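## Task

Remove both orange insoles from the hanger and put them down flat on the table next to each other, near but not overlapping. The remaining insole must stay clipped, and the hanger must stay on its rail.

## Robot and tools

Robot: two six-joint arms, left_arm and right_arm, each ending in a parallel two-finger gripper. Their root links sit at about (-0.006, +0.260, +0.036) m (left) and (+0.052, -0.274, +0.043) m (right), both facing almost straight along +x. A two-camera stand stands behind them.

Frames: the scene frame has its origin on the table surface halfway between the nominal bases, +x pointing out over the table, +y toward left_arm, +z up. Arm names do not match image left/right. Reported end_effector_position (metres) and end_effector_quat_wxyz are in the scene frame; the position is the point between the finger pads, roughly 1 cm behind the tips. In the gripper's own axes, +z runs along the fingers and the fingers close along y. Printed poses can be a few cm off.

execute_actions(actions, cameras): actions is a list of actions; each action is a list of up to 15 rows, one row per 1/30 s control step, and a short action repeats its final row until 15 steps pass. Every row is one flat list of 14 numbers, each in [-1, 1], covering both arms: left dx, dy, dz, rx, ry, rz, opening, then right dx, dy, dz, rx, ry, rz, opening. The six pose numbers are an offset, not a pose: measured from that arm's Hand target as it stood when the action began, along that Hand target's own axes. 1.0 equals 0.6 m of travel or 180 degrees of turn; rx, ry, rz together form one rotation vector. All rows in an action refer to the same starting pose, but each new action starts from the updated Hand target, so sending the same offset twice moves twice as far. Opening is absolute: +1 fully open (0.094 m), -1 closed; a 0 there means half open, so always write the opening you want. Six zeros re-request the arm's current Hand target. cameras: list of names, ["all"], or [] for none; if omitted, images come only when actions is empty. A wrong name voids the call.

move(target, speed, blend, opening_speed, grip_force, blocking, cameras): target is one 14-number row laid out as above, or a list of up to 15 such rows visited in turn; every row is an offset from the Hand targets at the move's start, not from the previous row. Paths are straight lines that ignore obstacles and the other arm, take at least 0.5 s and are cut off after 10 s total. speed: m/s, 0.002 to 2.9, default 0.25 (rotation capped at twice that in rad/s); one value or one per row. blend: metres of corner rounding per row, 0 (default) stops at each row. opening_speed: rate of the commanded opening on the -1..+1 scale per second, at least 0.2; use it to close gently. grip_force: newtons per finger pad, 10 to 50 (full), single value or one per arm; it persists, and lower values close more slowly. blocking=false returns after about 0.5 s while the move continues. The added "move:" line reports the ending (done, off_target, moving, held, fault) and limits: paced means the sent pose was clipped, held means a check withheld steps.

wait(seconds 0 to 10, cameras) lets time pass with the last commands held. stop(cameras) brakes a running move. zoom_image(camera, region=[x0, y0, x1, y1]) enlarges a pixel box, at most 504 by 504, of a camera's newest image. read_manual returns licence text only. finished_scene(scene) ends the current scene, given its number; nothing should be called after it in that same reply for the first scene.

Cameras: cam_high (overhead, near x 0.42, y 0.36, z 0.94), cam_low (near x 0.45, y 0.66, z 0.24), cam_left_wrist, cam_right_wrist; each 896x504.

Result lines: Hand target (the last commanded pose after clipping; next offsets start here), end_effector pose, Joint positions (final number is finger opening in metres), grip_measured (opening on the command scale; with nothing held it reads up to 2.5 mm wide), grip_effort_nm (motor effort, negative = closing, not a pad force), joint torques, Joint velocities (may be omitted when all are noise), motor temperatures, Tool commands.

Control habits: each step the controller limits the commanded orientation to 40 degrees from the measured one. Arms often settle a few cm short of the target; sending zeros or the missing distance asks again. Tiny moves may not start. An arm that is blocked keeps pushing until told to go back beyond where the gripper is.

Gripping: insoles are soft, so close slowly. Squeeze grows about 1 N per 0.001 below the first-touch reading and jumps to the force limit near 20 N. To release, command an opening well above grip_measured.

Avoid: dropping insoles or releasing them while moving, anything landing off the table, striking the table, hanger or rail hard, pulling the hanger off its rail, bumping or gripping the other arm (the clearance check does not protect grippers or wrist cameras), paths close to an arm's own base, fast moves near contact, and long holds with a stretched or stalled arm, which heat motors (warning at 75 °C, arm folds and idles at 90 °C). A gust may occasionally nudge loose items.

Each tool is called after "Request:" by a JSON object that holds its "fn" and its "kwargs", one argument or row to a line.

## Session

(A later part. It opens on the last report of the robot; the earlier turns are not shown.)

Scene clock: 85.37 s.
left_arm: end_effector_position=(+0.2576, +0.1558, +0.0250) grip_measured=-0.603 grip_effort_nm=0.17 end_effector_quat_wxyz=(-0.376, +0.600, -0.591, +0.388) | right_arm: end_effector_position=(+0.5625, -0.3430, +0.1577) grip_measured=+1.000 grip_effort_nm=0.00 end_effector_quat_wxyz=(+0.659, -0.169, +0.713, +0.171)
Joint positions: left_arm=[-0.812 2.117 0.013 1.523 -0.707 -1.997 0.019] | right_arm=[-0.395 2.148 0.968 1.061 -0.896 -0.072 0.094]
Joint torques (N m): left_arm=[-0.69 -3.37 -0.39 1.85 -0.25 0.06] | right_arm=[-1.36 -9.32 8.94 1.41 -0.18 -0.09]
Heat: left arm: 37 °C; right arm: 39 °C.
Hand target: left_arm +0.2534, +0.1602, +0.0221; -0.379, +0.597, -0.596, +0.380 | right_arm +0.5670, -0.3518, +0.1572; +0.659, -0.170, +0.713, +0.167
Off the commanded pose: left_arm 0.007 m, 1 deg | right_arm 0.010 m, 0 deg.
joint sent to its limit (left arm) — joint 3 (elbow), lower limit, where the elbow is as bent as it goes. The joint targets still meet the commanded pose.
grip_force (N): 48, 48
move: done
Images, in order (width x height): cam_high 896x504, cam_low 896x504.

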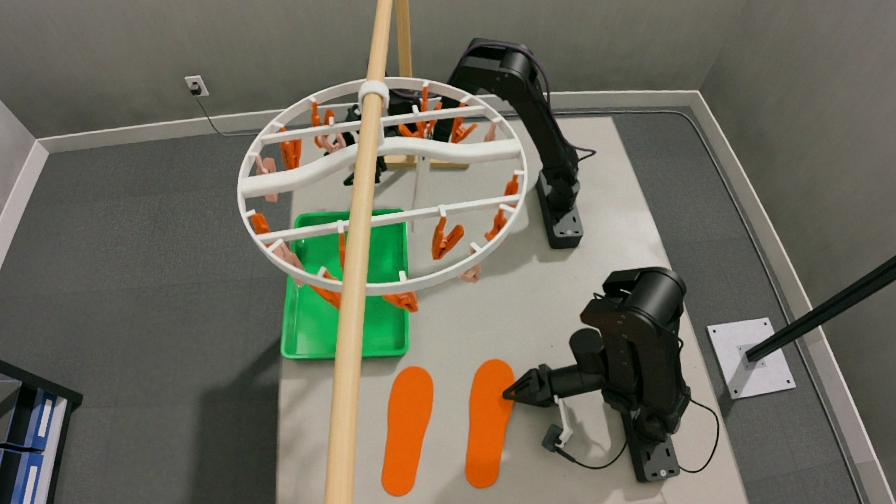

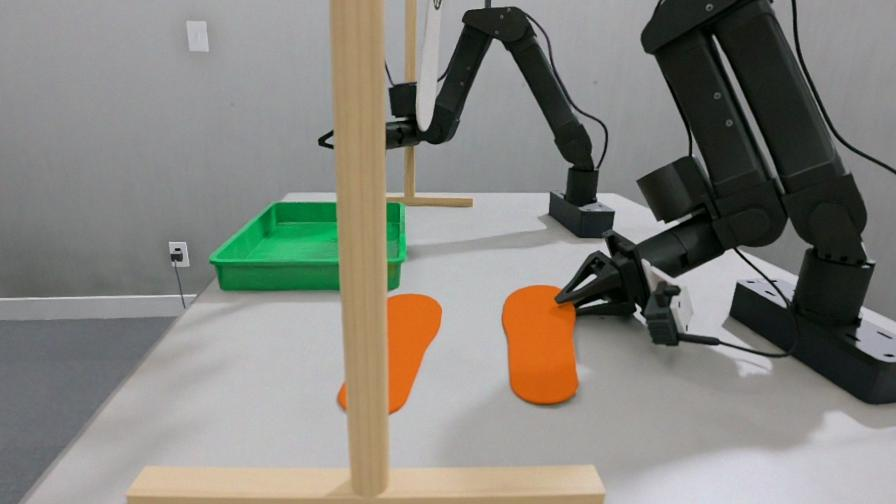

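Request:
{"fn": "move", "kwargs": {
  "target": [
    [0,0,-0.067,0,0,0,-0.45,0,0,0,0,0,0,1],
    [-0.05,0,-0.067,0,0,0,-0.45,0,0,0,0,0,0,1],
    [-0.05,0.023,-0.041,0,0,0,-0.45,0,0,0,0,0,0,1],
    [-0.05,-0.049,0.118,0,0,0,-0.45,0,0,0,0,0,0,1]
  ],
  "speed": [0.2,0.2,0.1,0.1],
  "cameras": ["cam_high"]
}}

Scene clock: 94.47 s.
left_arm: end_effector_position=(+0.3322, +0.1885, +0.0269) grip_measured=-0.453 grip_effort_nm=0.16 end_effector_quat_wxyz=(-0.382, +0.598, -0.585, +0.393) | right_arm: end_effector_position=(+0.5625, -0.3430, +0.1577) grip_measured=+1.000 grip_effort_nm=0.00 end_effector_quat_wxyz=(+0.659, -0.169, +0.713, +0.171)
Joint positions: left_arm=[-0.399 2.131 0.172 1.518 -0.355 -1.758 0.026] | right_arm=[-0.395 2.148 0.968 1.061 -0.896 -0.072 0.094]
Joint torques (N m): left_arm=[0.44 -4.01 1.03 1.95 0.05 0.11] | right_arm=[-1.36 -9.32 8.94 1.41 -0.18 -0.09]
Heat: left arm: 37 °C; right arm: 39 °C.
Hand target: left_arm +0.3301, +0.1903, +0.0188; -0.379, +0.597, -0.596, +0.380 | right_arm +0.5670, -0.3518, +0.1572; +0.659, -0.170, +0.713, +0.167
Off the commanded pose: left_arm 0.009 m, 2 deg | right_arm 0.010 m, 0 deg.
grip_force (N): 48, 48
move: done
Images, in order (width x height): cam_high 896x504.

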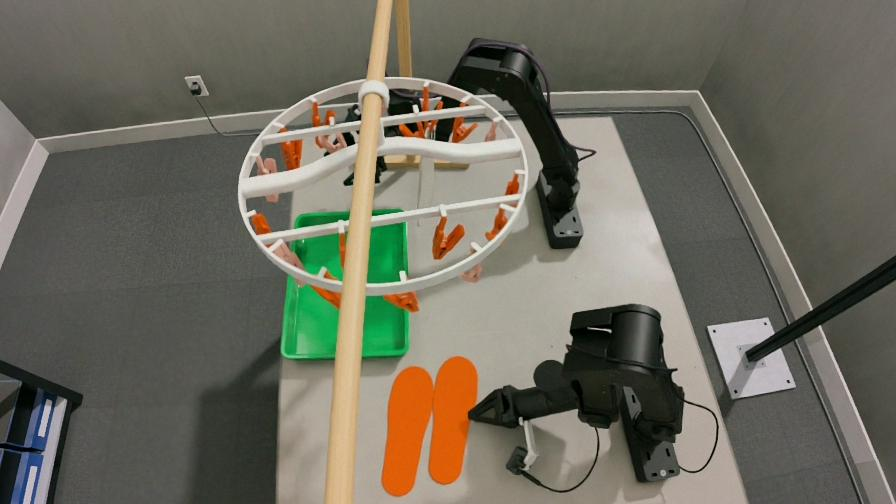

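Request:
{"fn": "move", "kwargs": {
  "target": [
    [0,0,-0.1,0,0,0,-0.45,0,0,0,0,0,0,1]
  ],
  "cameras": ["cam_high","cam_low"]
}}

Request:
{"fn": "zoom_image", "kwargs": {
  "camera": "cam_high",
  "region": [370, 340, 500, 504]
}}

Scene clock: 96.77 s.
left_arm: end_effector_position=(+0.2802, +0.1879, +0.0438) grip_measured=-0.453 grip_effort_nm=0.17 end_effector_quat_wxyz=(-0.378, +0.608, -0.593, +0.368) | right_arm: end_effector_position=(+0.5625, -0.3430, +0.1577) grip_measured=+1.000 grip_effort_nm=0.00 end_effector_quat_wxyz=(+0.659, -0.169, +0.713, +0.171)
Joint positions: left_arm=[-0.561 1.801 0.011 1.256 -0.514 -1.852 0.026] | right_arm=[-0.395 2.148 0.968 1.061 -0.896 -0.072 0.094]
Joint torques (N m): left_arm=[-0.68 -4.9 1.57 1.79 -0.24 0.01] | right_arm=[-1.36 -9.32 8.94 1.41 -0.18 -0.09]
Heat: left arm: 36 °C; right arm: 39 °C.
Hand target: left_arm +0.2757, +0.1902, +0.0443; -0.379, +0.597, -0.596, +0.380 | right_arm +0.5670, -0.3518, +0.1572; +0.659, -0.170, +0.713, +0.167
Off the commanded pose: left_arm 0.005 m, 2 deg | right_arm 0.010 m, 0 deg.
joint sent to its limit (left arm) — joint 3 (elbow), lower limit, where the elbow is as bent as it goes. The joint targets still meet the commanded pose.
grip_force (N): 48, 48
move: done
Images, in order (width x height): cam_high 896x504, cam_low 896x504.

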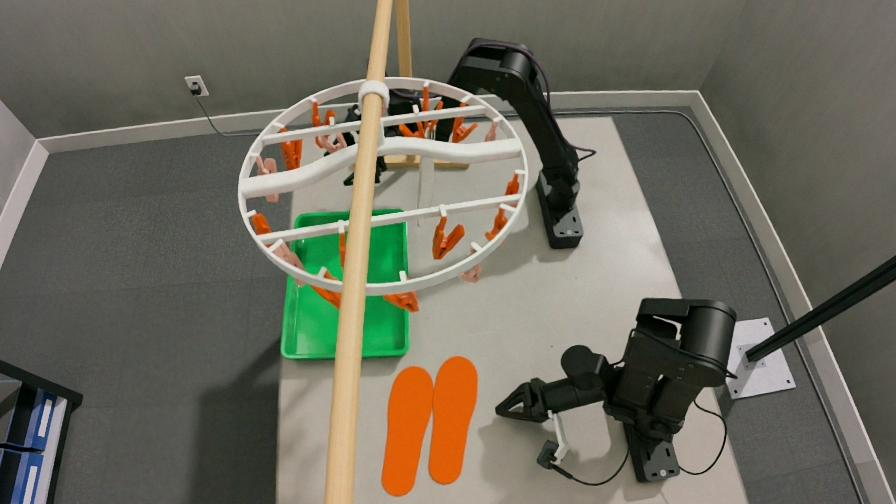

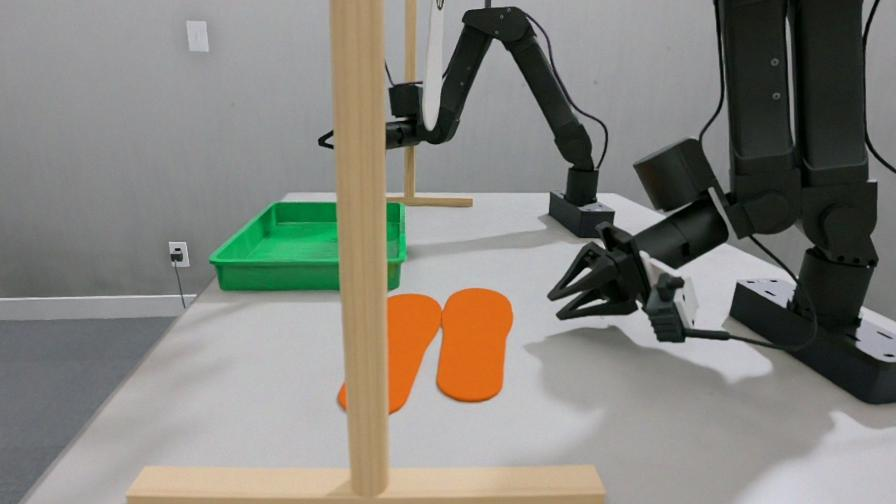

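Scaled by 3.073 from the camera's 896x504 image, which has a finer 1280x720 frame.

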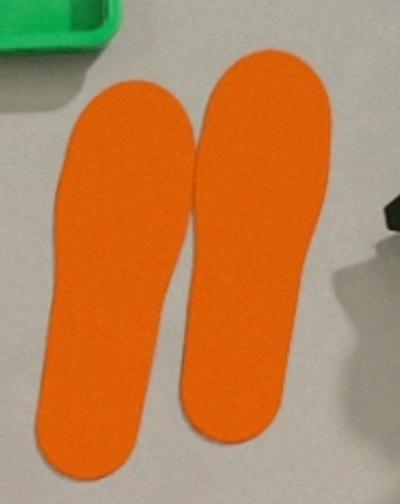

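Request:
{"fn": "finished_scene", "kwargs": {
  "scene": 2
}}

The scene is finished: the task was done.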